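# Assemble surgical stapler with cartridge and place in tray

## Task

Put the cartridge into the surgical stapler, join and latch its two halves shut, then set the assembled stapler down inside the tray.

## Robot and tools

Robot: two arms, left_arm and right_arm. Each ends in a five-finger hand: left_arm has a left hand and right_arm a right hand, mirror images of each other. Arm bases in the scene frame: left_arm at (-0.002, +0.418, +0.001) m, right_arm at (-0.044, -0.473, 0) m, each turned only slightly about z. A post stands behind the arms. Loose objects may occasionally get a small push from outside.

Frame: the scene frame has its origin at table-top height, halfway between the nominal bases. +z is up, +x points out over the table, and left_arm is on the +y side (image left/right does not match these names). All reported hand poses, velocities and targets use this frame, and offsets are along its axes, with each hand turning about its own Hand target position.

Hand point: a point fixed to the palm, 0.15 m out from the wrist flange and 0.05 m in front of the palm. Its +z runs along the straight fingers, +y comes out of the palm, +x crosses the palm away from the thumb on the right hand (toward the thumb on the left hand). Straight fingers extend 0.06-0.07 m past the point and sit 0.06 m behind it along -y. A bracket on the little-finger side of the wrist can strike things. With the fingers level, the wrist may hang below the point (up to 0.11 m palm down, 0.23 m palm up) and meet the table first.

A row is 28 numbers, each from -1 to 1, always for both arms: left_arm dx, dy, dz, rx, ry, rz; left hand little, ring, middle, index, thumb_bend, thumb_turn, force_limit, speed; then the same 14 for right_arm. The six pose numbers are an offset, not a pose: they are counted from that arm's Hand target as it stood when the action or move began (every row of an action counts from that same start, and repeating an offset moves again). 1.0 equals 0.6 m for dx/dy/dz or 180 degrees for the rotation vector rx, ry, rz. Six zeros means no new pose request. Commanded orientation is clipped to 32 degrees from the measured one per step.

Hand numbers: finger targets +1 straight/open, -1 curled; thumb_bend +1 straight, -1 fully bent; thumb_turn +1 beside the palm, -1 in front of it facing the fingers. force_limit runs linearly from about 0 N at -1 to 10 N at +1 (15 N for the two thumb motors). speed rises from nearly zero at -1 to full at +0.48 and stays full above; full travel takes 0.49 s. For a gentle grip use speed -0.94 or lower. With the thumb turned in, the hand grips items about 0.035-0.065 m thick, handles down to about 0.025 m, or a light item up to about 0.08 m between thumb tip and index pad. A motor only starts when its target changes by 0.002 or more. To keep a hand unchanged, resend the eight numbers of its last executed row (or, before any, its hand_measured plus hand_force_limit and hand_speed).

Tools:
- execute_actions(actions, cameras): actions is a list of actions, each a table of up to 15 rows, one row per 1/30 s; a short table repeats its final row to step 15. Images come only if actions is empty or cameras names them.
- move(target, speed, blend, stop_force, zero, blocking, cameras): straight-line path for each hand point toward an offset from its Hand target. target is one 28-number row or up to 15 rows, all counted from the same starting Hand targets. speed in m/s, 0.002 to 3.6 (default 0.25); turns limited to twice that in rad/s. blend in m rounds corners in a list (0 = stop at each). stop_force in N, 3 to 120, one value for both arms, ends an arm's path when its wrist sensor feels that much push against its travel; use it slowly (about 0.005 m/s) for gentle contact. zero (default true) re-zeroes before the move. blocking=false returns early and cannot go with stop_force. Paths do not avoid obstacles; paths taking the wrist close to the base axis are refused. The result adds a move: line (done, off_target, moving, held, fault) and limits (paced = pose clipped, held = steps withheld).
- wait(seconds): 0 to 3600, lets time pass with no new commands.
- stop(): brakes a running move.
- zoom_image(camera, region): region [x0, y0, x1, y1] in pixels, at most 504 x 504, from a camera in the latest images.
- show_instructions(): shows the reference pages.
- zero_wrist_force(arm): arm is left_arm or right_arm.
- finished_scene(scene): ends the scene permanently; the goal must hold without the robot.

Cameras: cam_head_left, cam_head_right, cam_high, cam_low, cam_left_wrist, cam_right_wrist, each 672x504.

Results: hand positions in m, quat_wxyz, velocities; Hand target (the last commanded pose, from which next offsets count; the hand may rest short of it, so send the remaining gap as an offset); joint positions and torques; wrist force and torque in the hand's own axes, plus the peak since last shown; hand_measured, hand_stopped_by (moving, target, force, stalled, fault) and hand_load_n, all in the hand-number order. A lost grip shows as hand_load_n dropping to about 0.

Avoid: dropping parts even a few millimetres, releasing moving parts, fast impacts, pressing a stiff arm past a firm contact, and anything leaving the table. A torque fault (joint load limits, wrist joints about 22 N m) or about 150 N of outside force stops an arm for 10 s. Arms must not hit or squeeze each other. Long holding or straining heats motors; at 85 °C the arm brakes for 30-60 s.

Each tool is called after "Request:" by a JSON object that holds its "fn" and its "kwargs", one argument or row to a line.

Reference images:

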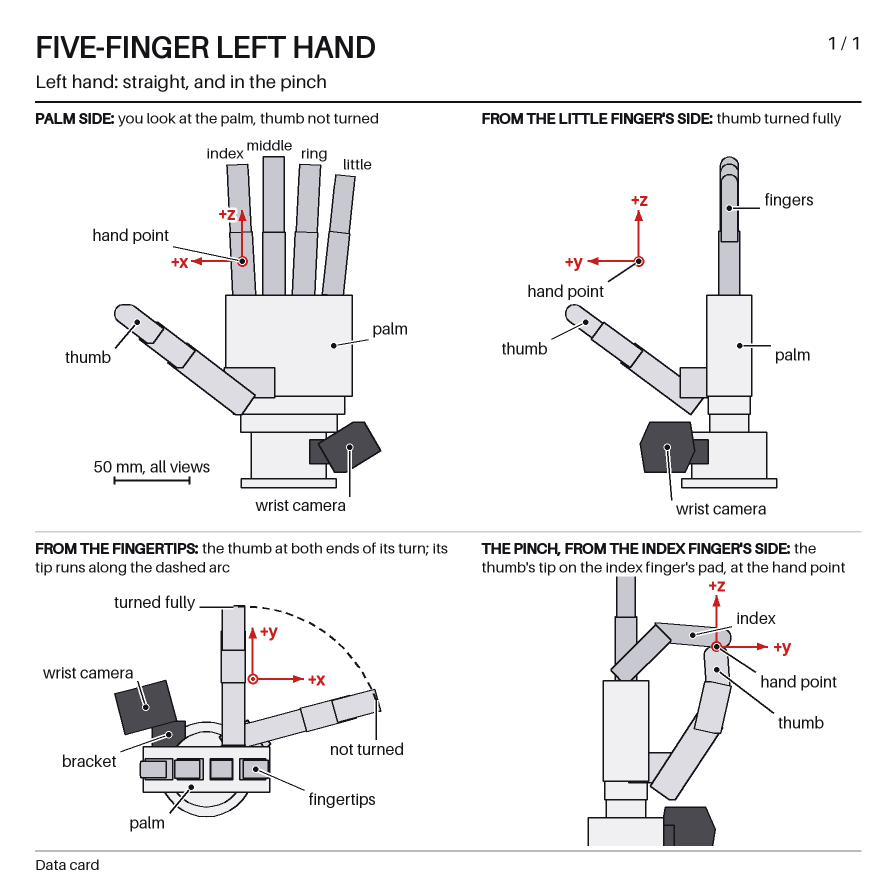

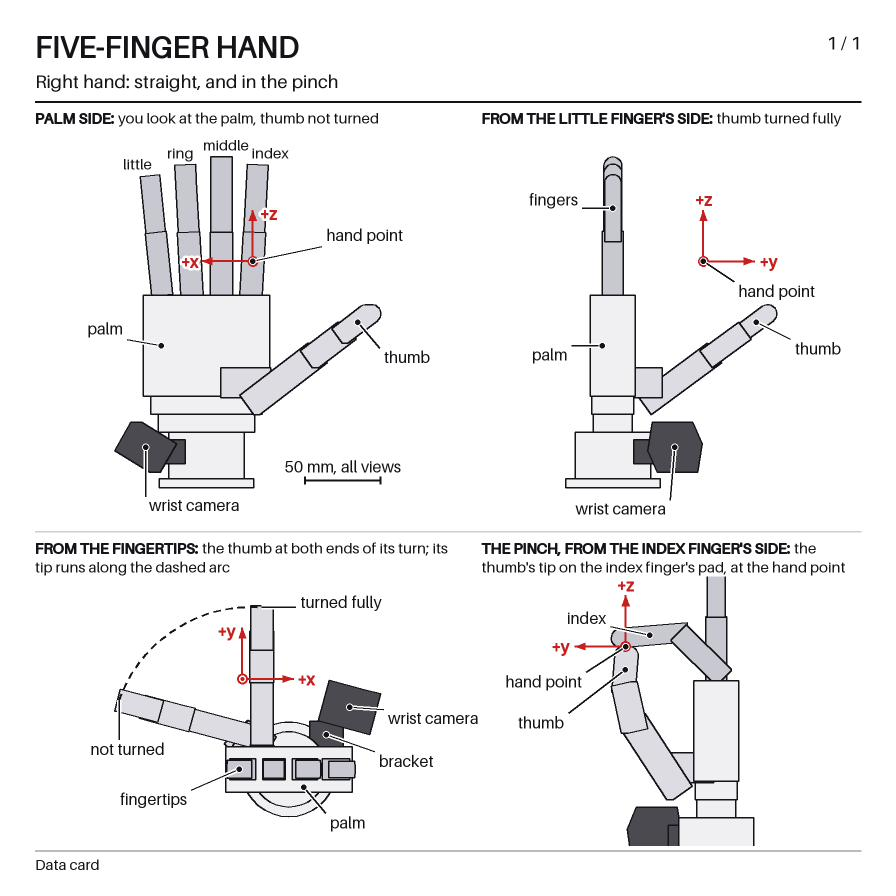

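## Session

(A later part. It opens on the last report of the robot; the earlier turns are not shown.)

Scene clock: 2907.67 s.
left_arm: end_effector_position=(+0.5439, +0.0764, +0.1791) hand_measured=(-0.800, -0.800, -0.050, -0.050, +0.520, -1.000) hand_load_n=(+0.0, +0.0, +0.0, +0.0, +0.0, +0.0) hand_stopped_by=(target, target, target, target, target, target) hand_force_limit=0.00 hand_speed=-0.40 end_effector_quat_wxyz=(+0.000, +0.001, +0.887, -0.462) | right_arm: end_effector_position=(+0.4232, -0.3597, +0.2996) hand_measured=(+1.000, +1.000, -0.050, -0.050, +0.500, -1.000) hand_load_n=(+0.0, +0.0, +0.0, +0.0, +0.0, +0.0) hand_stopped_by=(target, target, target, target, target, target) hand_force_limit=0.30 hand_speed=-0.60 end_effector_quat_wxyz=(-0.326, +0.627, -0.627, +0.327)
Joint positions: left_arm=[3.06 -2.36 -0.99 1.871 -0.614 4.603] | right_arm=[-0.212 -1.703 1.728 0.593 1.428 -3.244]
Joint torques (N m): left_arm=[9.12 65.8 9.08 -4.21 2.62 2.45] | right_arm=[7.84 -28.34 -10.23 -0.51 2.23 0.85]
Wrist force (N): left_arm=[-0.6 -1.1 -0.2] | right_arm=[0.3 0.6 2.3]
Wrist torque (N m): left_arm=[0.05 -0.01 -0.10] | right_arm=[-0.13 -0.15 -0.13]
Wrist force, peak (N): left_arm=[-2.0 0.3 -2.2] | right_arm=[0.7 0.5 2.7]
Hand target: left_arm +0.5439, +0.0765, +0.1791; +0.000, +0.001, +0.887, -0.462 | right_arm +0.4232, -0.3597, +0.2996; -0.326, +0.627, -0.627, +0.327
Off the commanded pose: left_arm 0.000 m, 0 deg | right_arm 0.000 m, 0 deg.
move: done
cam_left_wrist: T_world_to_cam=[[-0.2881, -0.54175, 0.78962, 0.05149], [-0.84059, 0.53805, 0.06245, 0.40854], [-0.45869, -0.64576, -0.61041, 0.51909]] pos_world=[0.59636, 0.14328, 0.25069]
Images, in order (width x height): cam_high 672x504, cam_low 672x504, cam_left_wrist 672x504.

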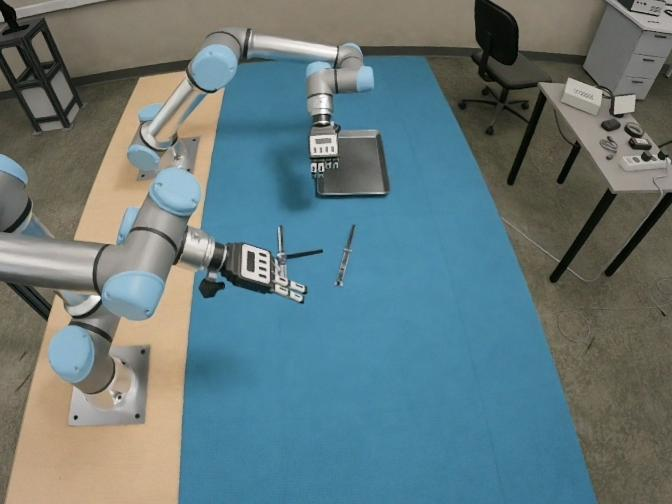

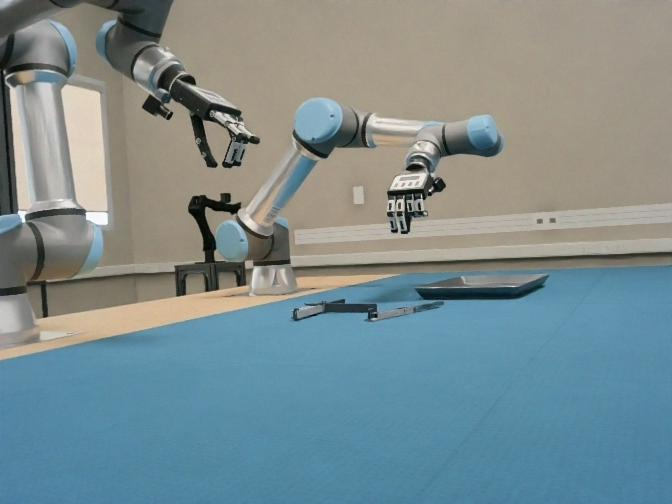

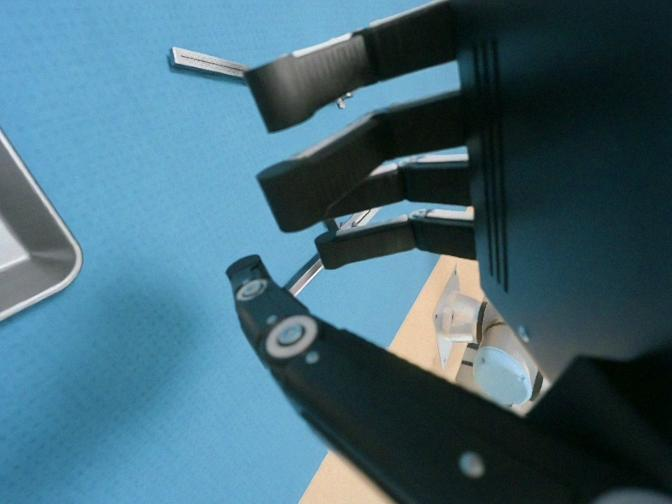

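Request:
{"fn": "move", "kwargs": {
  "target": [0,0.22,0.1,0,0,0,-0.8,-0.8,-0.05,-0.05,0.52,-1,0.0,-0.4,0.3163,0.4578,-0.2333,0,0,-0.033,-0.8,-0.8,0.1,0.1,0.55,-1,0.3,-0.2],
  "speed": 0.25,
  "cameras": ["cam_right_wrist","cam_high"]
}}

Request:
{"fn": "zoom_image", "kwargs": {
  "camera": "cam_high",
  "region": [220, 200, 380, 350]
}}

Scene clock: 2977.73 s.
left_arm: end_effector_position=(+0.5439, +0.2085, +0.2391) hand_measured=(-0.800, -0.800, -0.050, -0.050, +0.520, -1.000) hand_load_n=(+0.0, +0.0, +0.0, +0.0, +0.0, +0.0) hand_stopped_by=(target, target, target, target, target, target) hand_force_limit=0.00 hand_speed=-0.40 end_effector_quat_wxyz=(+0.000, +0.001, +0.887, -0.462) | right_arm: end_effector_position=(+0.6129, -0.0850, +0.1597) hand_measured=(-0.800, -0.800, +0.100, +0.100, +0.550, -1.000) hand_load_n=(+0.0, +0.0, +0.0, +0.0, +0.0, +0.0) hand_stopped_by=(target, target, target, target, target, target) hand_force_limit=0.30 hand_speed=-0.20 end_effector_quat_wxyz=(+0.309, -0.594, +0.659, -0.343)
Joint positions: left_arm=[3.29 -2.274 -1.069 1.54 -0.63 4.998] | right_arm=[0.403 -0.872 1.02 0.538 2.008 -2.809]
Joint torques (N m): left_arm=[8.75 63.09 8.84 -4.47 -0.67 2.45] | right_arm=[9.23 -25.7 -34.48 1.65 3.12 1.74]
Wrist force (N): left_arm=[-0.5 -1.0 -0.2] | right_arm=[0.2 1.1 2.0]
Wrist torque (N m): left_arm=[0.06 -0.04 -0.09] | right_arm=[-0.01 -0.11 -0.11]
Wrist force, peak (N): left_arm=[0.0 -2.2 1.2] | right_arm=[-0.3 1.3 2.6]
Hand target: left_arm +0.5439, +0.2085, +0.2391; +0.000, +0.001, +0.887, -0.462 | right_arm +0.6130, -0.0850, +0.1596; +0.309, -0.594, +0.659, -0.343
Off the commanded pose: left_arm 0.000 m, 0 deg | right_arm 0.000 m, 0 deg.
move: done
cam_right_wrist: T_world_to_cam=[[-0.56154, -0.17765, -0.80815, 0.46079], [-0.43427, 0.89463, 0.10509, 0.33231], [0.70433, 0.40997, -0.57952, -0.18829]] pos_world=[0.53569, -0.13824, 0.22834]
Images, in order (width x height): cam_high 672x504, cam_right_wrist 672x504.

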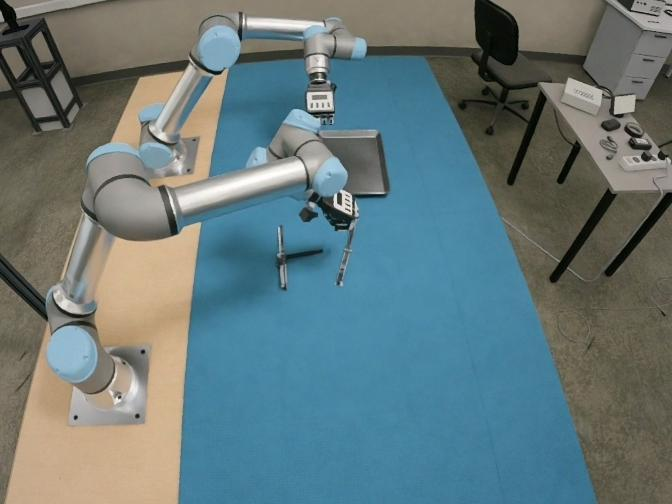

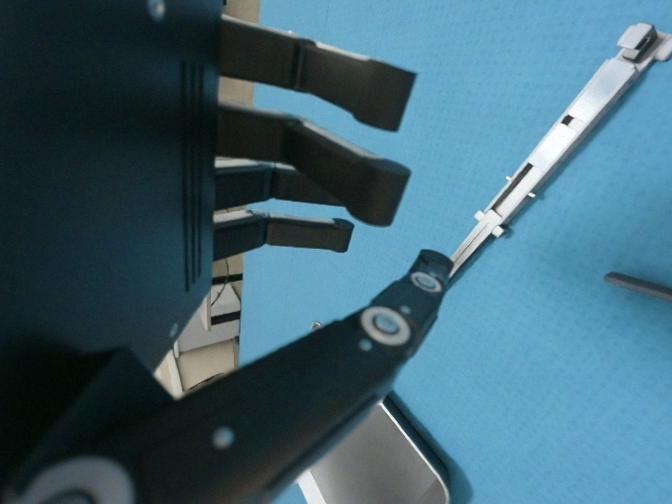

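Scaled by 3.150 from the camera's image (finer frame: 960x720).

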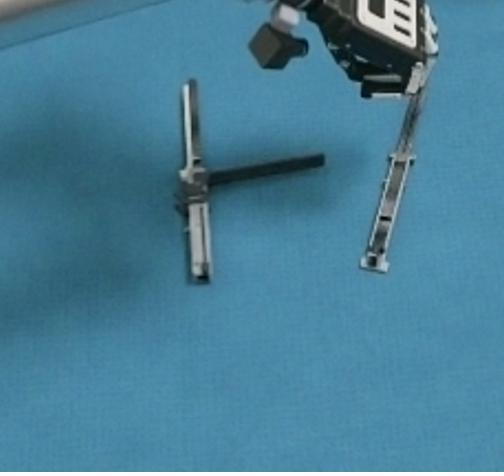

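Request:
{"fn": "move", "kwargs": {
  "target": [0,0,0,0,0,0,-0.8,-0.8,-0.05,-0.05,0.52,-1,0.0,-0.4,0.0265,-0.0555,-0.13,0,0,-0.0744,-0.8,-0.8,0.1,0.1,0.55,-1,0.3,-0.2],
  "speed": 0.15,
  "cameras": ["cam_right_wrist"]
}}

Request:
{"fn": "zoom_image", "kwargs": {
  "camera": "cam_right_wrist",
  "region": [340, 80, 640, 380]
}}

Scene clock: 3000.53 s.
left_arm: end_effector_position=(+0.5439, +0.2085, +0.2391) hand_measured=(-0.800, -0.800, -0.050, -0.050, +0.520, -1.000) hand_load_n=(+0.0, +0.0, +0.0, +0.0, +0.0, +0.0) hand_stopped_by=(target, target, target, target, target, target) hand_force_limit=0.00 hand_speed=-0.40 end_effector_quat_wxyz=(+0.000, +0.001, +0.887, -0.462) | right_arm: end_effector_position=(+0.6288, -0.1183, +0.0818) hand_measured=(-0.800, -0.800, +0.100, +0.100, +0.550, -1.000) hand_load_n=(+0.5, +0.0, +0.0, +0.0, +0.0, +0.5) hand_stopped_by=(target, target, target, target, target, target) hand_force_limit=0.30 hand_speed=-0.20 end_effector_quat_wxyz=(+0.267, -0.513, +0.724, -0.377)
Joint positions: left_arm=[3.29 -2.274 -1.069 1.54 -0.63 4.999] | right_arm=[0.402 -0.755 1.033 0.498 2.181 -2.63]
Joint torques (N m): left_arm=[8.89 62.41 8.63 -4.6 -0.52 2.32] | right_arm=[-6.24 -26.65 -33.84 2.05 3.13 1.51]
Wrist force (N): left_arm=[-0.9 -1.1 -0.1] | right_arm=[0.7 0.3 1.8]
Wrist torque (N m): left_arm=[0.05 0.02 -0.11] | right_arm=[-0.10 -0.15 -0.09]
Wrist force, peak (N): left_arm=[-0.9 -1.2 -0.3] | right_arm=[1.1 1.2 2.4]
Hand target: left_arm +0.5439, +0.2085, +0.2391; +0.000, +0.001, +0.887, -0.462 | right_arm +0.6289, -0.1183, +0.0816; +0.266, -0.513, +0.724, -0.377
Off the commanded pose: left_arm 0.000 m, 0 deg | right_arm 0.000 m, 0 deg.
move: done
cam_right_wrist: T_world_to_cam=[[-0.58742, -0.04296, -0.80814, 0.43303], [-0.21557, 0.97082, 0.10509, 0.2486], [0.78004, 0.23594, -0.57954, -0.29917]] pos_world=[0.54133, -0.15216, 0.15044]

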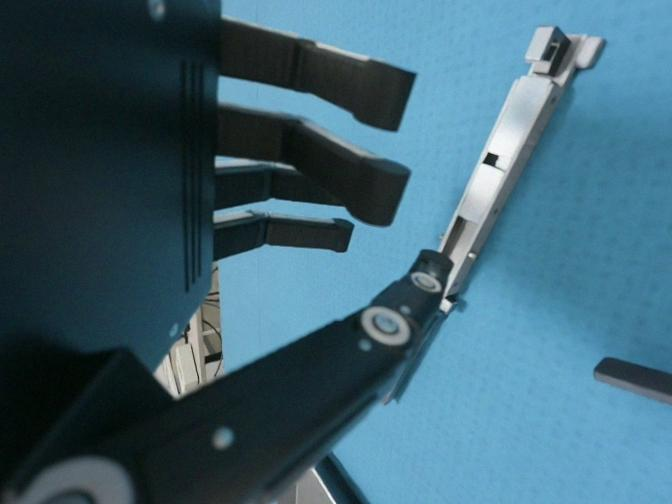

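Scaled by 1.680 from the camera's image (finer frame: 960x720).

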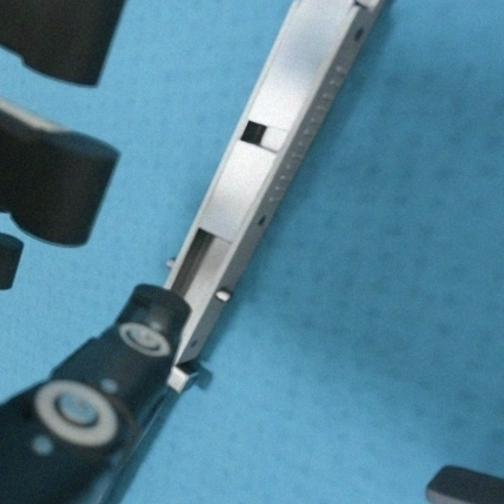

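Request:
{"fn": "move", "kwargs": {
  "target": [
    [0,0,0,0,0,0,-0.8,-0.8,-0.05,-0.05,0.52,-1,0.0,-0.4,-0.005,-0.0325,0,0,0,0,-0.8,-0.8,-0.1,-0.1,0.5,-1,0.3,-0.2],
    [0,0,0,0,0,0,-0.8,-0.8,-0.05,-0.05,0.52,-1,0.0,-0.4,-0.005,-0.0325,-0.076,0,0,0,-0.8,-0.8,-0.1,-0.1,0.5,-1,0.3,-0.2]
  ],
  "speed": 0.08,
  "cameras": ["cam_right_wrist"]
}}

Request:
{"fn": "zoom_image", "kwargs": {
  "camera": "cam_right_wrist",
  "region": [320, 80, 620, 380]
}}

Scene clock: 3026.70 s.
left_arm: end_effector_position=(+0.5439, +0.2085, +0.2391) hand_measured=(-0.800, -0.800, -0.050, -0.050, +0.520, -1.000) hand_load_n=(+0.0, +0.0, +0.0, +0.0, +0.0, +0.0) hand_stopped_by=(target, target, target, target, target, target) hand_force_limit=0.00 hand_speed=-0.40 end_effector_quat_wxyz=(+0.000, +0.001, +0.887, -0.462) | right_arm: end_effector_position=(+0.6259, -0.1378, +0.0362) hand_measured=(-0.800, -0.800, -0.100, -0.100, +0.500, -1.000) hand_load_n=(+0.0, +0.0, +0.0, +0.0, +0.5, +0.0) hand_stopped_by=(target, target, target, target, target, target) hand_force_limit=0.30 hand_speed=-0.20 end_effector_quat_wxyz=(+0.266, -0.513, +0.724, -0.377)
Joint positions: left_arm=[3.29 -2.274 -1.069 1.54 -0.63 4.999] | right_arm=[0.374 -0.753 1.151 0.365 2.162 -2.653]
Joint torques (N m): left_arm=[9.01 60.85 9.78 -4.55 -0.43 2.33] | right_arm=[-8.94 -26.23 -6.34 -0.57 -2.2 -1.61]
Wrist force (N): left_arm=[-0.7 -0.9 -0.1] | right_arm=[0.9 0.6 1.4]
Wrist torque (N m): left_arm=[0.08 -0.01 -0.10] | right_arm=[-0.03 -0.16 0.06]
Wrist force, peak (N): left_arm=[-0.9 -1.1 -0.2] | right_arm=[1.4 0.6 2.0]
Hand target: left_arm +0.5439, +0.2085, +0.2391; +0.000, +0.001, +0.887, -0.462 | right_arm +0.6259, -0.1378, +0.0360; +0.266, -0.513, +0.724, -0.377
Off the commanded pose: left_arm 0.000 m, 0 deg | right_arm 0.000 m, 0 deg.
move: done
cam_right_wrist: T_world_to_cam=[[-0.5875, -0.04273, -0.8081, 0.39371], [-0.21518, 0.9709, 0.10509, 0.2715], [0.78009, 0.23563, -0.5796, -0.31881]] pos_world=[0.53843, -0.17166, 0.10484]

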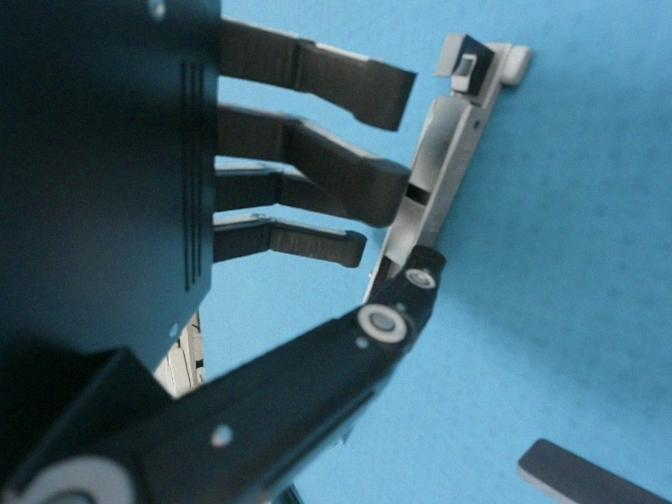

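Scaled by 1.680 from the camera's image (finer frame: 960x720).

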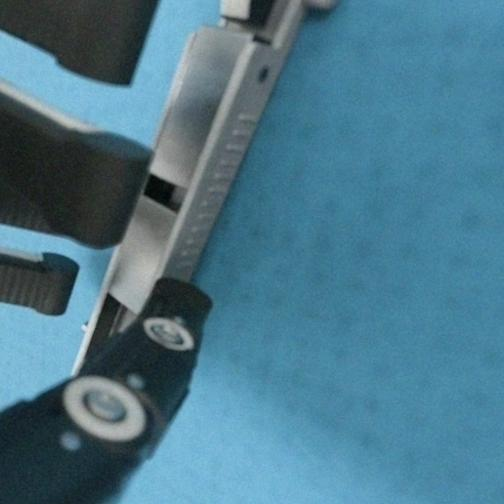

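Request:
{"fn": "move", "kwargs": {
  "target": [
    [0,0,0,0,0,0,-0.8,-0.8,-0.05,-0.05,0.52,-1,0.0,-0.4,0,0,0,0,0,0,-0.8,-0.8,0.05,-0.05,0.5,-1,0.3,-0.2],
    [0,0,0,0,0,0,-0.8,-0.8,-0.05,-0.05,0.52,-1,0.0,-0.4,0,0,-0.02,0,0,0,-0.8,-0.8,0.05,-0.05,0.5,-1,0.3,-0.2]
  ],
  "speed": 0.03,
  "cameras": ["cam_right_wrist"]
}}

Request:
{"fn": "zoom_image", "kwargs": {
  "camera": "cam_right_wrist",
  "region": [320, 80, 620, 380]
}}

Scene clock: 3048.33 s.
left_arm: end_effector_position=(+0.5439, +0.2085, +0.2391) hand_measured=(-0.800, -0.800, -0.050, -0.050, +0.520, -1.000) hand_load_n=(+0.0, +0.0, +0.0, +0.0, +0.0, +0.0) hand_stopped_by=(target, target, target, target, target, target) hand_force_limit=0.00 hand_speed=-0.40 end_effector_quat_wxyz=(+0.000, +0.001, +0.887, -0.462) | right_arm: end_effector_position=(+0.6259, -0.1378, +0.0243) hand_measured=(-0.800, -0.800, +0.050, -0.050, +0.500, -1.000) hand_load_n=(+0.5, +0.0, -3.5, +0.0, +0.0, +0.0) hand_stopped_by=(target, target, target, target, target, target) hand_force_limit=0.30 hand_speed=-0.20 end_effector_quat_wxyz=(+0.267, -0.513, +0.724, -0.377)
Joint positions: left_arm=[3.29 -2.274 -1.069 1.54 -0.63 4.999] | right_arm=[0.374 -0.741 1.162 0.343 2.162 -2.653]
Joint torques (N m): left_arm=[8.84 59.47 10.8 -4.62 -0.16 2.45] | right_arm=[-7.36 -5.58 8.79 4.1 -1.85 -0.09]
Wrist force (N): left_arm=[-0.8 -1.0 -0.2] | right_arm=[-11.6 -34.5 -16.2]
Wrist torque (N m): left_arm=[0.07 0.01 -0.11] | right_arm=[-0.27 0.44 -0.79]
Wrist force, peak (N): left_arm=[-1.0 -1.0 -0.4] | right_arm=[-11.6 -34.5 -16.2]
Hand target: left_arm +0.5439, +0.2085, +0.2391; +0.000, +0.001, +0.887, -0.462 | right_arm +0.6259, -0.1378, +0.0240; +0.266, -0.513, +0.724, -0.377
Off the commanded pose: left_arm 0.000 m, 0 deg | right_arm 0.000 m, 0 deg.
move: done
cam_right_wrist: T_world_to_cam=[[-0.58741, -0.04262, -0.80817, 0.38407], [-0.21512, 0.97091, 0.10515, 0.27272], [0.78018, 0.23562, -0.57949, -0.32576]] pos_world=[0.53843, -0.17166, 0.09294]

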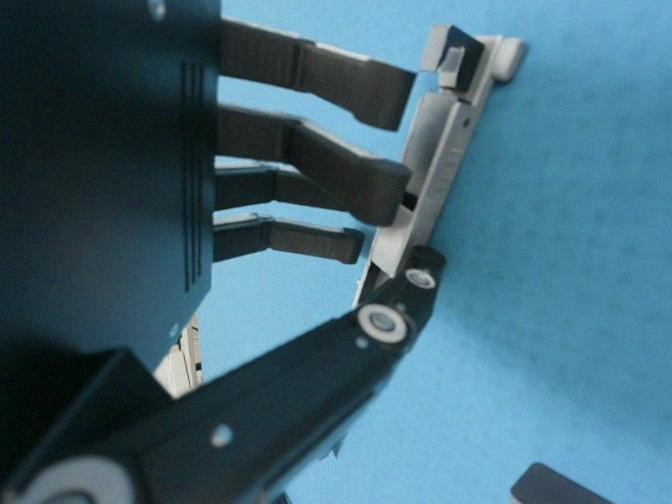

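Scaled by 1.680 from the camera's image (finer frame: 960x720).

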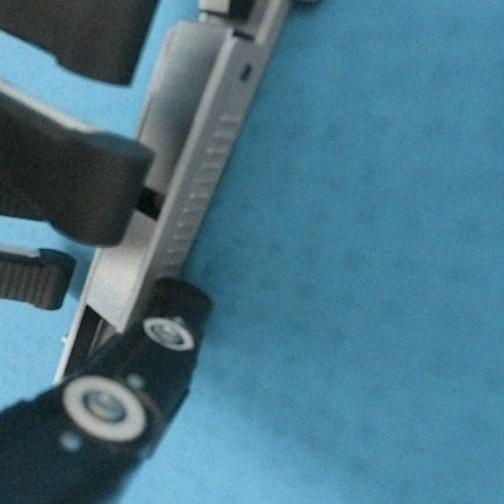

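Request:
{"fn": "move", "kwargs": {
  "target": [0,0,0,0,0,0,-0.8,-0.8,-0.05,-0.05,0.52,-1,0.0,-0.4,0,0,0.025,0,0,0,-0.8,-0.8,0.05,-0.05,0.5,-1,0.3,-0.2],
  "speed": 0.03,
  "cameras": ["cam_right_wrist"]
}}

Request:
{"fn": "zoom_image", "kwargs": {
  "camera": "cam_right_wrist",
  "region": [320, 0, 620, 300]
}}

Scene clock: 3061.17 s.
left_arm: end_effector_position=(+0.5439, +0.2085, +0.2391) hand_measured=(-0.800, -0.800, -0.050, -0.050, +0.520, -1.000) hand_load_n=(+0.0, +0.0, +0.0, +0.0, +0.0, +0.0) hand_stopped_by=(target, target, target, target, target, target) hand_force_limit=0.00 hand_speed=-0.40 end_effector_quat_wxyz=(+0.000, +0.001, +0.887, -0.462) | right_arm: end_effector_position=(+0.6259, -0.1378, +0.0389) hand_measured=(-0.800, -0.800, +0.050, -0.050, +0.500, -1.000) hand_load_n=(+0.0, +0.0, +0.0, +0.0, +0.0, +0.0) hand_stopped_by=(target, target, target, target, target, target) hand_force_limit=0.30 hand_speed=-0.20 end_effector_quat_wxyz=(+0.266, -0.513, +0.724, -0.377)
Joint positions: left_arm=[3.29 -2.274 -1.069 1.54 -0.63 4.999] | right_arm=[0.374 -0.756 1.149 0.371 2.162 -2.653]
Joint torques (N m): left_arm=[9.49 57.11 11.33 -4.38 -0.05 2.31] | right_arm=[-4.71 -67.46 -31.34 2.18 -2.07 -1.18]
Wrist force (N): left_arm=[-0.6 -0.9 -0.2] | right_arm=[0.8 1.1 1.8]
Wrist torque (N m): left_arm=[0.08 -0.02 -0.10] | right_arm=[0.04 -0.18 0.07]
Wrist force, peak (N): left_arm=[-0.9 -1.2 -0.1] | right_arm=[-11.8 -34.7 -17.5]
Hand target: left_arm +0.5439, +0.2085, +0.2391; +0.000, +0.001, +0.887, -0.462 | right_arm +0.6259, -0.1378, +0.0390; +0.266, -0.513, +0.724, -0.377
Off the commanded pose: left_arm 0.000 m, 0 deg | right_arm 0.000 m, 0 deg.
move: done
cam_right_wrist: T_world_to_cam=[[-0.5875, -0.04273, -0.8081, 0.39589], [-0.21518, 0.9709, 0.10509, 0.27122], [0.78009, 0.23563, -0.5796, -0.31724]] pos_world=[0.53843, -0.17166, 0.10754]

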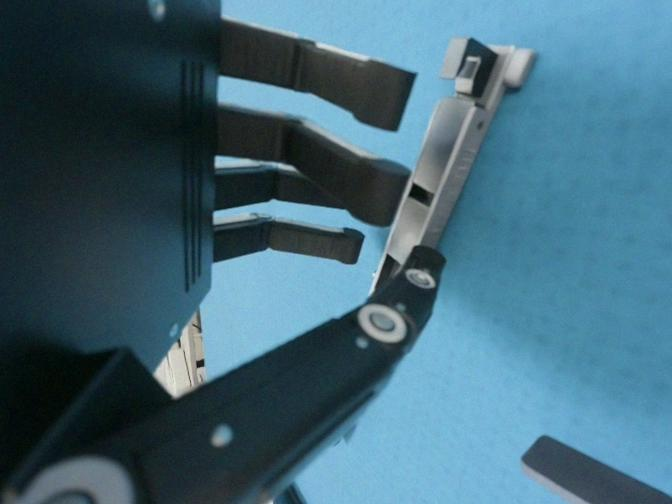

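Scaled by 1.680 from the camera's image (finer frame: 960x720).

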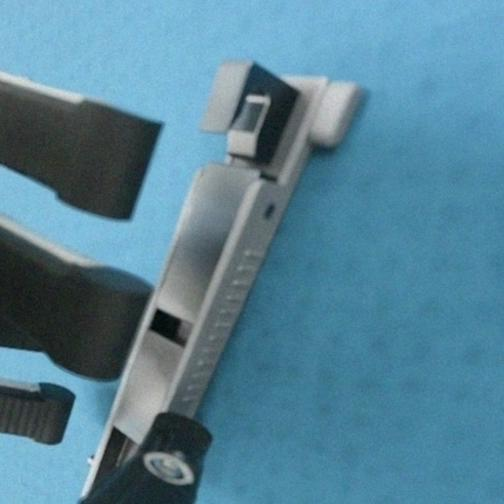

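Request:
{"fn": "move", "kwargs": {
  "target": [
    [0,0,0,0,0,0,-0.8,-0.8,-0.05,-0.05,0.52,-1,0.0,-0.4,0.0016,0,0,0,0,0,-0.8,-0.8,-0.05,-0.15,0.48,-1,0.3,-0.6],
    [0,0,0,0,0,0,-0.8,-0.8,-0.05,-0.05,0.52,-1,0.0,-0.4,0.0016,0,-0.0258,0,0,0,-0.8,-0.8,-0.05,-0.15,0.48,-1,0.3,-0.6]
  ],
  "speed": 0.03,
  "cameras": ["cam_right_wrist"]
}}

Request:
{"fn": "zoom_image", "kwargs": {
  "camera": "cam_right_wrist",
  "region": [320, 0, 620, 300]
}}

Scene clock: 3078.30 s.
left_arm: end_effector_position=(+0.5439, +0.2085, +0.2391) hand_measured=(-0.800, -0.800, -0.050, -0.050, +0.520, -1.000) hand_load_n=(+0.0, +0.0, +0.0, +0.0, +0.0, +0.0) hand_stopped_by=(target, target, target, target, target, target) hand_force_limit=0.00 hand_speed=-0.40 end_effector_quat_wxyz=(+0.000, +0.001, +0.887, -0.462) | right_arm: end_effector_position=(+0.6269, -0.1378, +0.0238) hand_measured=(-0.800, -0.800, -0.050, -0.150, +0.480, -1.000) hand_load_n=(+0.0, +0.0, -0.5, +0.0, +0.0, +0.0) hand_stopped_by=(target, target, target, target, target, target) hand_force_limit=0.30 hand_speed=-0.60 end_effector_quat_wxyz=(+0.267, -0.513, +0.724, -0.377)
Joint positions: left_arm=[3.29 -2.274 -1.069 1.54 -0.63 4.999] | right_arm=[0.374 -0.739 1.159 0.343 2.161 -2.653]
Joint torques (N m): left_arm=[9.27 56.72 11.32 -4.36 0.15 2.33] | right_arm=[-6.8 -6.63 8.24 5.11 -1.51 0.23]
Wrist force (N): left_arm=[-0.7 -1.0 -0.2] | right_arm=[-12.2 -34.3 -9.3]
Wrist torque (N m): left_arm=[0.07 -0.02 -0.10] | right_arm=[-0.54 0.34 -0.75]
Wrist force, peak (N): left_arm=[-0.8 -1.2 -0.3] | right_arm=[-12.2 -34.3 -9.3]
Hand target: left_arm +0.5439, +0.2085, +0.2391; +0.000, +0.001, +0.887, -0.462 | right_arm +0.6268, -0.1378, +0.0236; +0.266, -0.513, +0.724, -0.377
Off the commanded pose: left_arm 0.000 m, 0 deg | right_arm 0.000 m, 0 deg.
move: done
cam_right_wrist: T_world_to_cam=[[-0.58734, -0.0426, -0.80822, 0.38417], [-0.21513, 0.97091, 0.10516, 0.27297], [0.78022, 0.23564, -0.57942, -0.32678]] pos_world=[0.53933, -0.17166, 0.09244]

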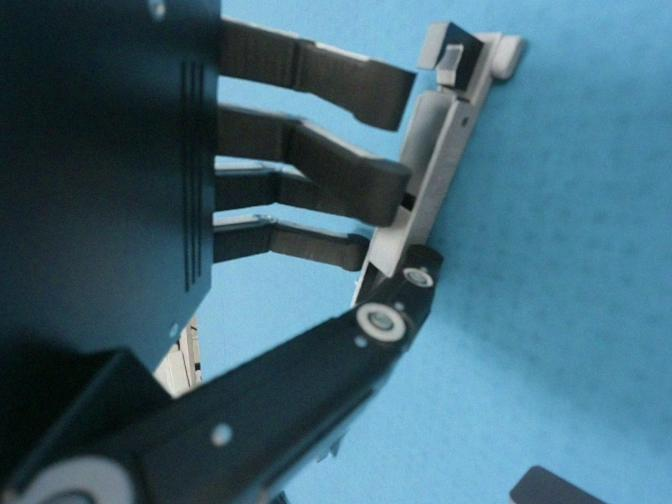

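Scaled by 1.680 from the camera's image (finer frame: 960x720).

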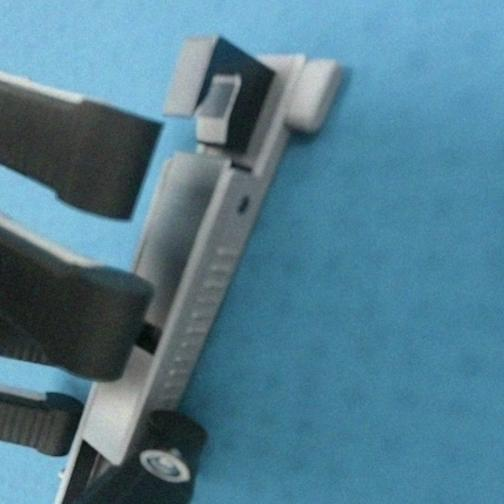

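Request:
{"fn": "move", "kwargs": {
  "target": [0,0,0,0,0,0,-0.8,-0.8,-0.05,-0.05,0.52,-1,0.0,-0.4,0,0,0.022,0,0,0,-0.8,-0.8,-0.05,-0.15,0.48,-1,0.3,-0.6],
  "speed": 0.03,
  "cameras": ["cam_right_wrist"]
}}

Request:
{"fn": "zoom_image", "kwargs": {
  "camera": "cam_right_wrist",
  "region": [320, 100, 520, 300]
}}

Scene clock: 3087.23 s.
left_arm: end_effector_position=(+0.5439, +0.2085, +0.2391) hand_measured=(-0.800, -0.800, -0.050, -0.050, +0.520, -1.000) hand_load_n=(+0.5, +0.0, +0.0, +0.0, +0.0, +0.0) hand_stopped_by=(target, target, target, target, target, target) hand_force_limit=0.00 hand_speed=-0.40 end_effector_quat_wxyz=(+0.000, +0.001, +0.887, -0.462) | right_arm: end_effector_position=(+0.6268, -0.1378, +0.0366) hand_measured=(-0.800, -0.800, -0.050, -0.150, +0.480, -1.000) hand_load_n=(+0.0, +0.0, +0.0, +0.0, +0.0, +0.0) hand_stopped_by=(target, target, target, target, target, target) hand_force_limit=0.30 hand_speed=-0.60 end_effector_quat_wxyz=(+0.266, -0.513, +0.724, -0.377)
Joint positions: left_arm=[3.29 -2.274 -1.069 1.54 -0.63 4.999] | right_arm=[0.374 -0.752 1.148 0.367 2.161 -2.653]
Joint torques (N m): left_arm=[8.96 54.65 12.64 -4.3 0.23 2.35] | right_arm=[5.07 -66.89 -32.86 2.07 -0.33 -1]
Wrist force (N): left_arm=[-0.9 -1.1 -0.1] | right_arm=[1.1 1.4 1.9]
Wrist torque (N m): left_arm=[0.05 0.02 -0.11] | right_arm=[0.09 -0.23 0.10]
Wrist force, peak (N): left_arm=[-0.9 -1.2 -0.1] | right_arm=[-12.6 -34.8 -9.6]
Hand target: left_arm +0.5439, +0.2085, +0.2391; +0.000, +0.001, +0.887, -0.462 | right_arm +0.6268, -0.1378, +0.0368; +0.266, -0.513, +0.724, -0.377
Off the commanded pose: left_arm 0.000 m, 0 deg | right_arm 0.000 m, 0 deg.
move: done
cam_right_wrist: T_world_to_cam=[[-0.58748, -0.04279, -0.80811, 0.39455], [-0.21529, 0.97088, 0.1051, 0.27171], [0.78007, 0.23572, -0.57959, -0.31926]] pos_world=[0.53933, -0.17166, 0.10524]

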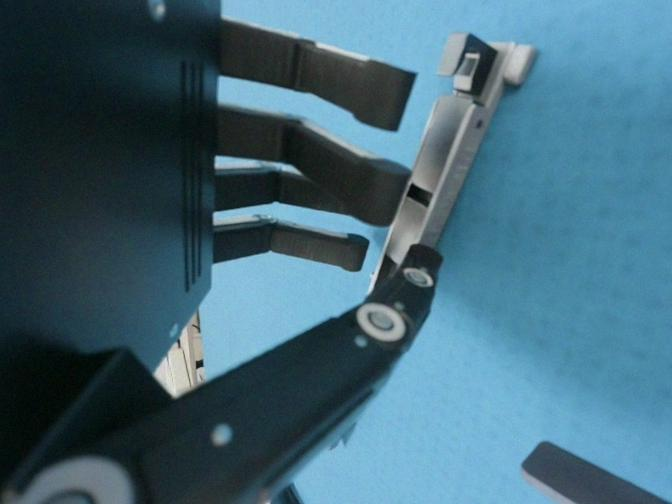

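Scaled by 2.520 from the camera's image (finer frame: 960x720).

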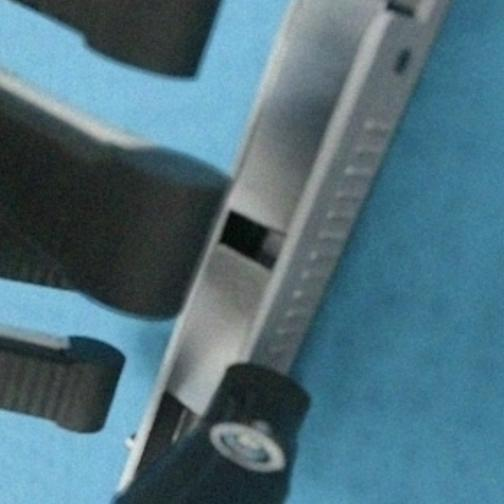

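Request:
{"fn": "move", "kwargs": {
  "target": [
    [0,0,0,0,0,0,-0.8,-0.8,-0.05,-0.05,0.52,-1,0.0,-0.4,0.01,0,0,0,0,0,-0.8,-0.8,0.0,-0.1,0.5,-1,0.3,-0.6],
    [0,0,0,0,0,0,-0.8,-0.8,-0.05,-0.05,0.52,-1,0.0,-0.4,0.01,0,-0.015,0,0,0,-0.8,-0.8,0.0,-0.1,0.5,-1,0.3,-0.6]
  ],
  "speed": 0.02,
  "stop_force": 4,
  "cameras": ["cam_right_wrist"]
}}

Request:
{"fn": "zoom_image", "kwargs": {
  "camera": "cam_right_wrist",
  "region": [320, 100, 520, 300]
}}

Scene clock: 3100.33 s.
left_arm: end_effector_position=(+0.5439, +0.2085, +0.2391) hand_measured=(-0.800, -0.800, -0.050, -0.050, +0.520, -1.000) hand_load_n=(+0.0, +0.0, +0.0, +0.0, +0.0, +0.0) hand_stopped_by=(target, target, target, target, target, target) hand_force_limit=0.00 hand_speed=-0.40 end_effector_quat_wxyz=(+0.000, +0.001, +0.887, -0.462) | right_arm: end_effector_position=(+0.6328, -0.1378, +0.0286) hand_measured=(-0.800, -0.800, +0.000, -0.100, +0.500, -1.000) hand_load_n=(+0.0, +0.0, -1.0, +0.0, +0.0, +0.0) hand_stopped_by=(target, target, target, target, target, target) hand_force_limit=0.30 hand_speed=-0.60 end_effector_quat_wxyz=(+0.266, -0.513, +0.724, -0.377)
Joint positions: left_arm=[3.29 -2.274 -1.069 1.54 -0.63 4.999] | right_arm=[0.37 -0.732 1.133 0.361 2.159 -2.657]
Joint torques (N m): left_arm=[8.49 53.37 13.65 -4.11 0.54 2.13] | right_arm=[-5.83 -63.43 -30.09 2.25 -2.12 -1.09]
Wrist force (N): left_arm=[-0.6 -0.8 -0.3] | right_arm=[1.2 -3.7 -0.2]
Wrist torque (N m): left_arm=[0.10 -0.02 -0.10] | right_arm=[-0.12 -0.17 -0.05]
Wrist force, peak (N): left_arm=[-0.8 -1.2 -0.1] | right_arm=[0.9 -5.6 -1.2]
Hand target: left_arm +0.5439, +0.2085, +0.2391; +0.000, +0.001, +0.887, -0.462 | right_arm +0.6328, -0.1378, +0.0286; +0.267, -0.513, +0.724, -0.377 (not the last commanded pose)
Off the commanded pose: left_arm 0.000 m, 0 deg | right_arm 0.001 m, 0 deg.
move: contact (right_arm); path passed 1 of 2 targets
cam_right_wrist: T_world_to_cam=[[-0.58743, -0.04271, -0.80814, 0.3916], [-0.21518, 0.9709, 0.1051, 0.27379], [0.78014, 0.23564, -0.57953, -0.32863]] pos_world=[0.54533, -0.17166, 0.09724]

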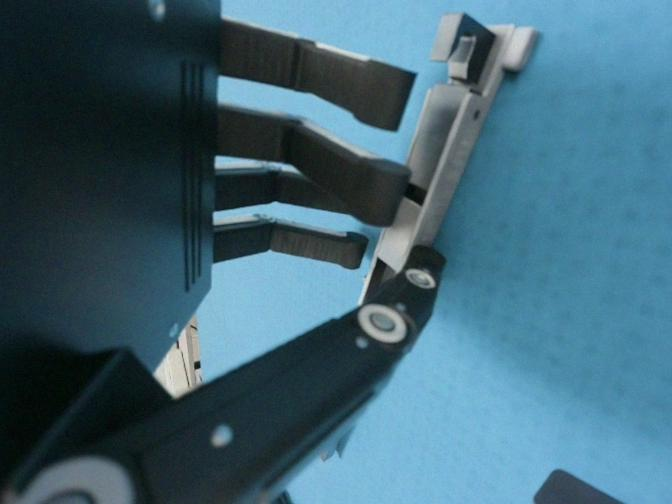

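Scaled by 2.520 from the camera's image (finer frame: 960x720).

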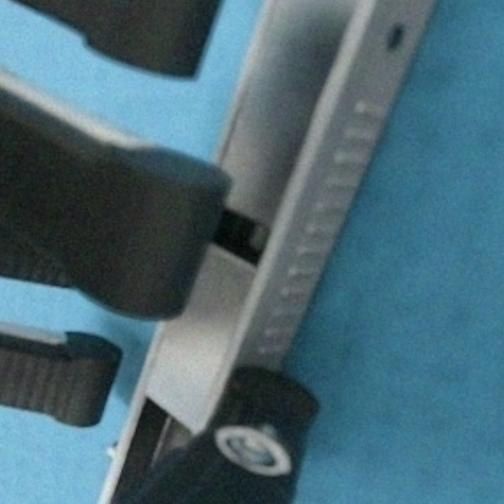

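Request:
{"fn": "move", "kwargs": {
  "target": [
    [0,0,0,0,0,0,-0.8,-0.8,-0.05,-0.05,0.52,-1,0.0,-0.4,0,0,0.018,0,0,0,-0.8,-0.8,0.15,0.05,0.55,-1,0.3,-0.6],
    [0,0,0,0,0,0,-0.8,-0.8,-0.05,-0.05,0.52,-1,0.0,-0.4,0.0038,-0.0013,0.018,0,0,0,-0.8,-0.8,0.15,0.05,0.55,-1,0.3,-0.6]
  ],
  "speed": 0.03
}}

Request:
{"fn": "move", "kwargs": {
  "target": [0,0,0,0,0,0,-0.8,-0.8,-0.05,-0.05,0.52,-1,0.0,-0.4,0,0,-0.02,0,0,0,-0.8,-0.8,0.15,0.05,0.55,-1,0.3,-0.6],
  "speed": 0.015,
  "stop_force": 4,
  "cameras": ["cam_right_wrist"]
}}

Request:
{"fn": "zoom_image", "kwargs": {
  "camera": "cam_right_wrist",
  "region": [320, 100, 520, 300]
}}

Scene clock: 3120.40 s.
left_arm: end_effector_position=(+0.5439, +0.2085, +0.2391) hand_measured=(-0.800, -0.800, -0.050, -0.050, +0.520, -1.000) hand_load_n=(+0.0, +0.0, +0.0, +0.0, +0.0, +0.0) hand_stopped_by=(target, target, target, target, target, target) hand_force_limit=0.00 hand_speed=-0.40 end_effector_quat_wxyz=(+0.000, +0.001, +0.887, -0.462) | right_arm: end_effector_position=(+0.6350, -0.1385, +0.0395) hand_measured=(-0.800, -0.800, +0.150, +0.050, +0.550, -1.000) hand_load_n=(+0.0, +0.0, +0.0, +0.0, +0.0, +0.0) hand_stopped_by=(target, target, target, target, target, target) hand_force_limit=0.30 hand_speed=-0.60 end_effector_quat_wxyz=(+0.267, -0.513, +0.724, -0.377)
Joint positions: left_arm=[3.29 -2.274 -1.069 1.54 -0.63 4.999] | right_arm=[0.367 -0.74 1.117 0.383 2.157 -2.659]
Joint torques (N m): left_arm=[8.96 51.22 14.66 -4.1 0.71 2.27] | right_arm=[-8.77 -26.59 -34.33 2.19 -2.25 -1.56]
Wrist force (N): left_arm=[-1.0 -1.0 -0.1] | right_arm=[0.9 0.7 2.0]
Wrist torque (N m): left_arm=[0.05 0.03 -0.12] | right_arm=[-0.03 -0.21 0.06]
Wrist force, peak (N): left_arm=[-0.8 -1.1 -0.3] | right_arm=[0.6 -1.6 -4.9]
Hand target: left_arm +0.5439, +0.2085, +0.2391; +0.000, +0.001, +0.887, -0.462 | right_arm +0.6351, -0.1386, +0.0394; +0.267, -0.513, +0.724, -0.377
Off the commanded pose: left_arm 0.000 m, 0 deg | right_arm 0.000 m, 0 deg.
move: done

Scene clock: 3122.33 s.
left_arm: end_effector_position=(+0.5439, +0.2085, +0.2391) hand_measured=(-0.800, -0.800, -0.050, -0.050, +0.520, -1.000) hand_load_n=(+0.0, +0.0, +0.0, +0.0, +0.0, +0.0) hand_stopped_by=(target, target, target, target, target, target) hand_force_limit=0.00 hand_speed=-0.40 end_effector_quat_wxyz=(+0.000, +0.001, +0.887, -0.462) | right_arm: end_effector_position=(+0.6351, -0.1386, +0.0307) hand_measured=(-0.800, -0.800, +0.150, +0.050, +0.550, -1.000) hand_load_n=(+0.0, +0.0, -0.5, +0.0, +0.0, +0.5) hand_stopped_by=(target, target, target, target, target, target) hand_force_limit=0.30 hand_speed=-0.60 end_effector_quat_wxyz=(+0.266, -0.513, +0.724, -0.377)
Joint positions: left_arm=[3.29 -2.274 -1.069 1.54 -0.63 4.999] | right_arm=[0.367 -0.731 1.125 0.367 2.157 -2.659]
Joint torques (N m): left_arm=[9.52 50.78 14.43 -4 0.75 2.15] | right_arm=[-6.03 -64.34 -31.72 2.32 -2.43 -1.46]
Wrist force (N): left_arm=[-0.6 -1.2 -0.2] | right_arm=[1.0 -2.9 -0.5]
Wrist torque (N m): left_arm=[0.03 -0.01 -0.09] | right_arm=[-0.02 -0.14 -0.03]
Wrist force, peak (N): left_arm=[-0.7 -1.2 -0.2] | right_arm=[0.0 -7.7 -2.8]
Hand target: left_arm +0.5439, +0.2085, +0.2391; +0.000, +0.001, +0.887, -0.462 | right_arm +0.6351, -0.1386, +0.0307; +0.266, -0.513, +0.724, -0.377 (not the last commanded pose)
Off the commanded pose: left_arm 0.000 m, 0 deg | right_arm 0.003 m, 0 deg.
move: contact (right_arm)
cam_right_wrist: T_world_to_cam=[[-0.5875, -0.04273, -0.8081, 0.39464], [-0.21518, 0.9709, 0.10509, 0.27484], [0.78009, 0.23563, -0.5796, -0.32899]] pos_world=[0.54763, -0.17246, 0.09934]

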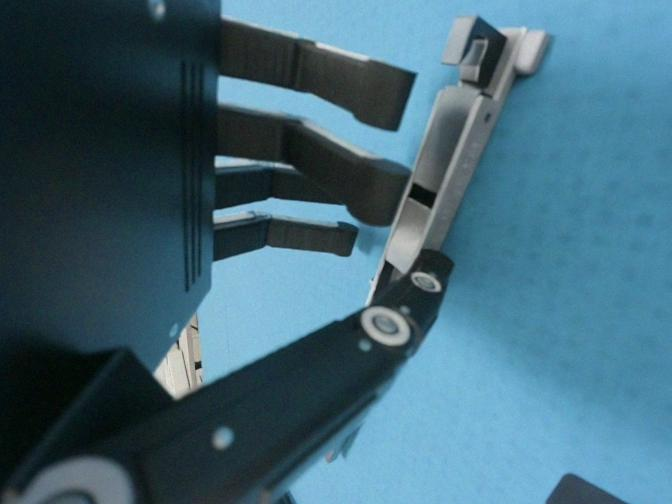

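Scaled by 2.520 from the camera's image (finer frame: 960x720).

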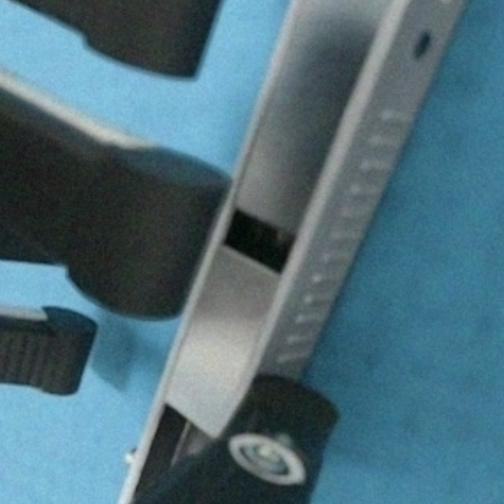

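Request:
{"fn": "move", "kwargs": {
  "target": [0,0,0.008,0,0,0,-0.8,-0.8,-0.05,-0.05,0.52,-1,0.0,-0.4,0,0,0.01,0,0,0,-0.8,-0.8,-0.1,-0.18,0.54,-1,0.3,-0.6],
  "speed": 0.03
}}

Request:
{"fn": "move", "kwargs": {
  "target": [0,0,0,0,0,0,-0.8,-0.8,-0.05,-0.05,0.52,-1,0.0,-0.4,0,0,-0.0235,0,0,0,-0.8,-0.8,-0.1,-0.18,0.54,-1,0.3,-0.6],
  "speed": 0.015,
  "stop_force": 4,
  "cameras": ["cam_right_wrist"]
}}

Request:
{"fn": "zoom_image", "kwargs": {
  "camera": "cam_right_wrist",
  "region": [220, 100, 470, 350]
}}

Scene clock: 3143.43 s.
left_arm: end_effector_position=(+0.5439, +0.2085, +0.2438) hand_measured=(-0.800, -0.800, -0.050, -0.050, +0.520, -1.000) hand_load_n=(+0.0, +0.0, +0.0, +0.0, +0.0, +0.0) hand_stopped_by=(target, target, target, target, target, target) hand_force_limit=0.00 hand_speed=-0.40 end_effector_quat_wxyz=(+0.000, +0.001, +0.887, -0.462) | right_arm: end_effector_position=(+0.6351, -0.1386, +0.0366) hand_measured=(-0.800, -0.800, -0.100, -0.180, +0.540, -1.000) hand_load_n=(+0.0, +0.0, +0.0, +0.0, +0.5, +0.0) hand_stopped_by=(target, target, target, target, target, target) hand_force_limit=0.30 hand_speed=-0.60 end_effector_quat_wxyz=(+0.266, -0.513, +0.724, -0.377)
Joint positions: left_arm=[3.29 -2.271 -1.061 1.529 -0.63 4.999] | right_arm=[0.367 -0.737 1.12 0.378 2.157 -2.659]
Joint torques (N m): left_arm=[8.85 62.61 28.97 -4.26 1.27 1.17] | right_arm=[-2.28 -67 -33.12 2.05 -1.74 -1.22]
Wrist force (N): left_arm=[-0.7 -0.8 -0.3] | right_arm=[1.0 1.1 1.8]
Wrist torque (N m): left_arm=[0.10 -0.02 -0.11] | right_arm=[0.04 -0.21 0.07]
Wrist force, peak (N): left_arm=[-0.9 -1.1 -0.3] | right_arm=[1.3 -3.3 -0.7]
Hand target: left_arm +0.5439, +0.2085, +0.2439; +0.000, +0.001, +0.887, -0.462 | right_arm +0.6351, -0.1386, +0.0367; +0.266, -0.513, +0.724, -0.377
Off the commanded pose: left_arm 0.000 m, 0 deg | right_arm 0.000 m, 0 deg.
move: done

Scene clock: 3145.43 s.
left_arm: end_effector_position=(+0.5439, +0.2085, +0.2439) hand_measured=(-0.800, -0.800, -0.050, -0.050, +0.520, -1.000) hand_load_n=(+0.0, +0.0, +0.0, +0.0, +0.0, +0.0) hand_stopped_by=(target, target, target, target, target, target) hand_force_limit=0.00 hand_speed=-0.40 end_effector_quat_wxyz=(+0.000, +0.001, +0.887, -0.462) | right_arm: end_effector_position=(+0.6351, -0.1386, +0.0271) hand_measured=(-0.800, -0.800, -0.100, -0.180, +0.540, -1.000) hand_load_n=(+0.0, +0.0, +0.0, +0.0, +0.0, +0.0) hand_stopped_by=(target, target, target, target, target, target) hand_force_limit=0.30 hand_speed=-0.60 end_effector_quat_wxyz=(+0.266, -0.513, +0.724, -0.377)
Joint positions: left_arm=[3.29 -2.271 -1.061 1.529 -0.63 4.999] | right_arm=[0.367 -0.728 1.128 0.36 2.157 -2.659]
Joint torques (N m): left_arm=[6.43 63.01 29.02 -4.63 1.34 1.12] | right_arm=[-1.31 -63.85 -30.53 2.46 -0.1 0.05]
Wrist force (N): left_arm=[-0.8 -0.9 -0.2] | right_arm=[1.0 -4.1 0.8]
Wrist torque (N m): left_arm=[0.08 0.01 -0.11] | right_arm=[-0.12 -0.23 -0.03]
Wrist force, peak (N): left_arm=[-0.9 -1.1 -0.3] | right_arm=[-0.9 -9.0 -0.5]
Hand target: left_arm +0.5439, +0.2085, +0.2439; +0.000, +0.001, +0.887, -0.462 | right_arm +0.6351, -0.1386, +0.0271; +0.266, -0.513, +0.724, -0.377 (not the last commanded pose)
Off the commanded pose: left_arm 0.000 m, 0 deg | right_arm 0.004 m, 0 deg.
move: contact (right_arm)
cam_right_wrist: T_world_to_cam=[[-0.58752, -0.04265, -0.80809, 0.39175], [-0.21513, 0.97091, 0.10516, 0.27519], [0.78009, 0.23563, -0.5796, -0.33107]] pos_world=[0.54763, -0.17246, 0.09574]

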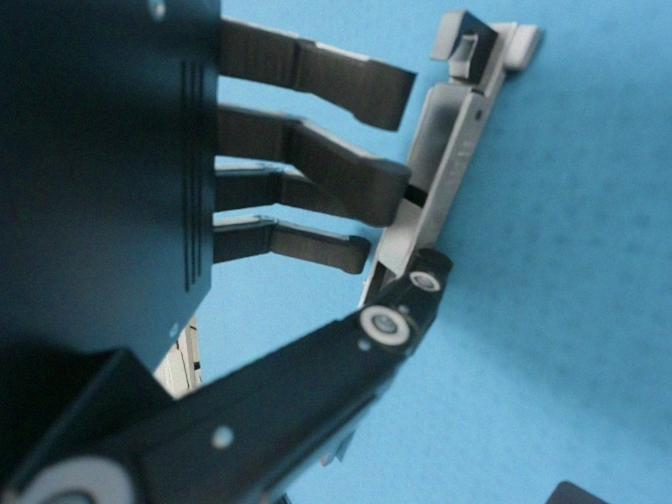

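Scaled by 2.016 from the camera's image (finer frame: 960x720).

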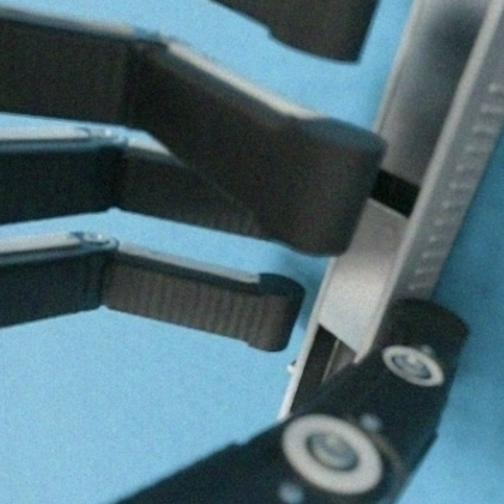

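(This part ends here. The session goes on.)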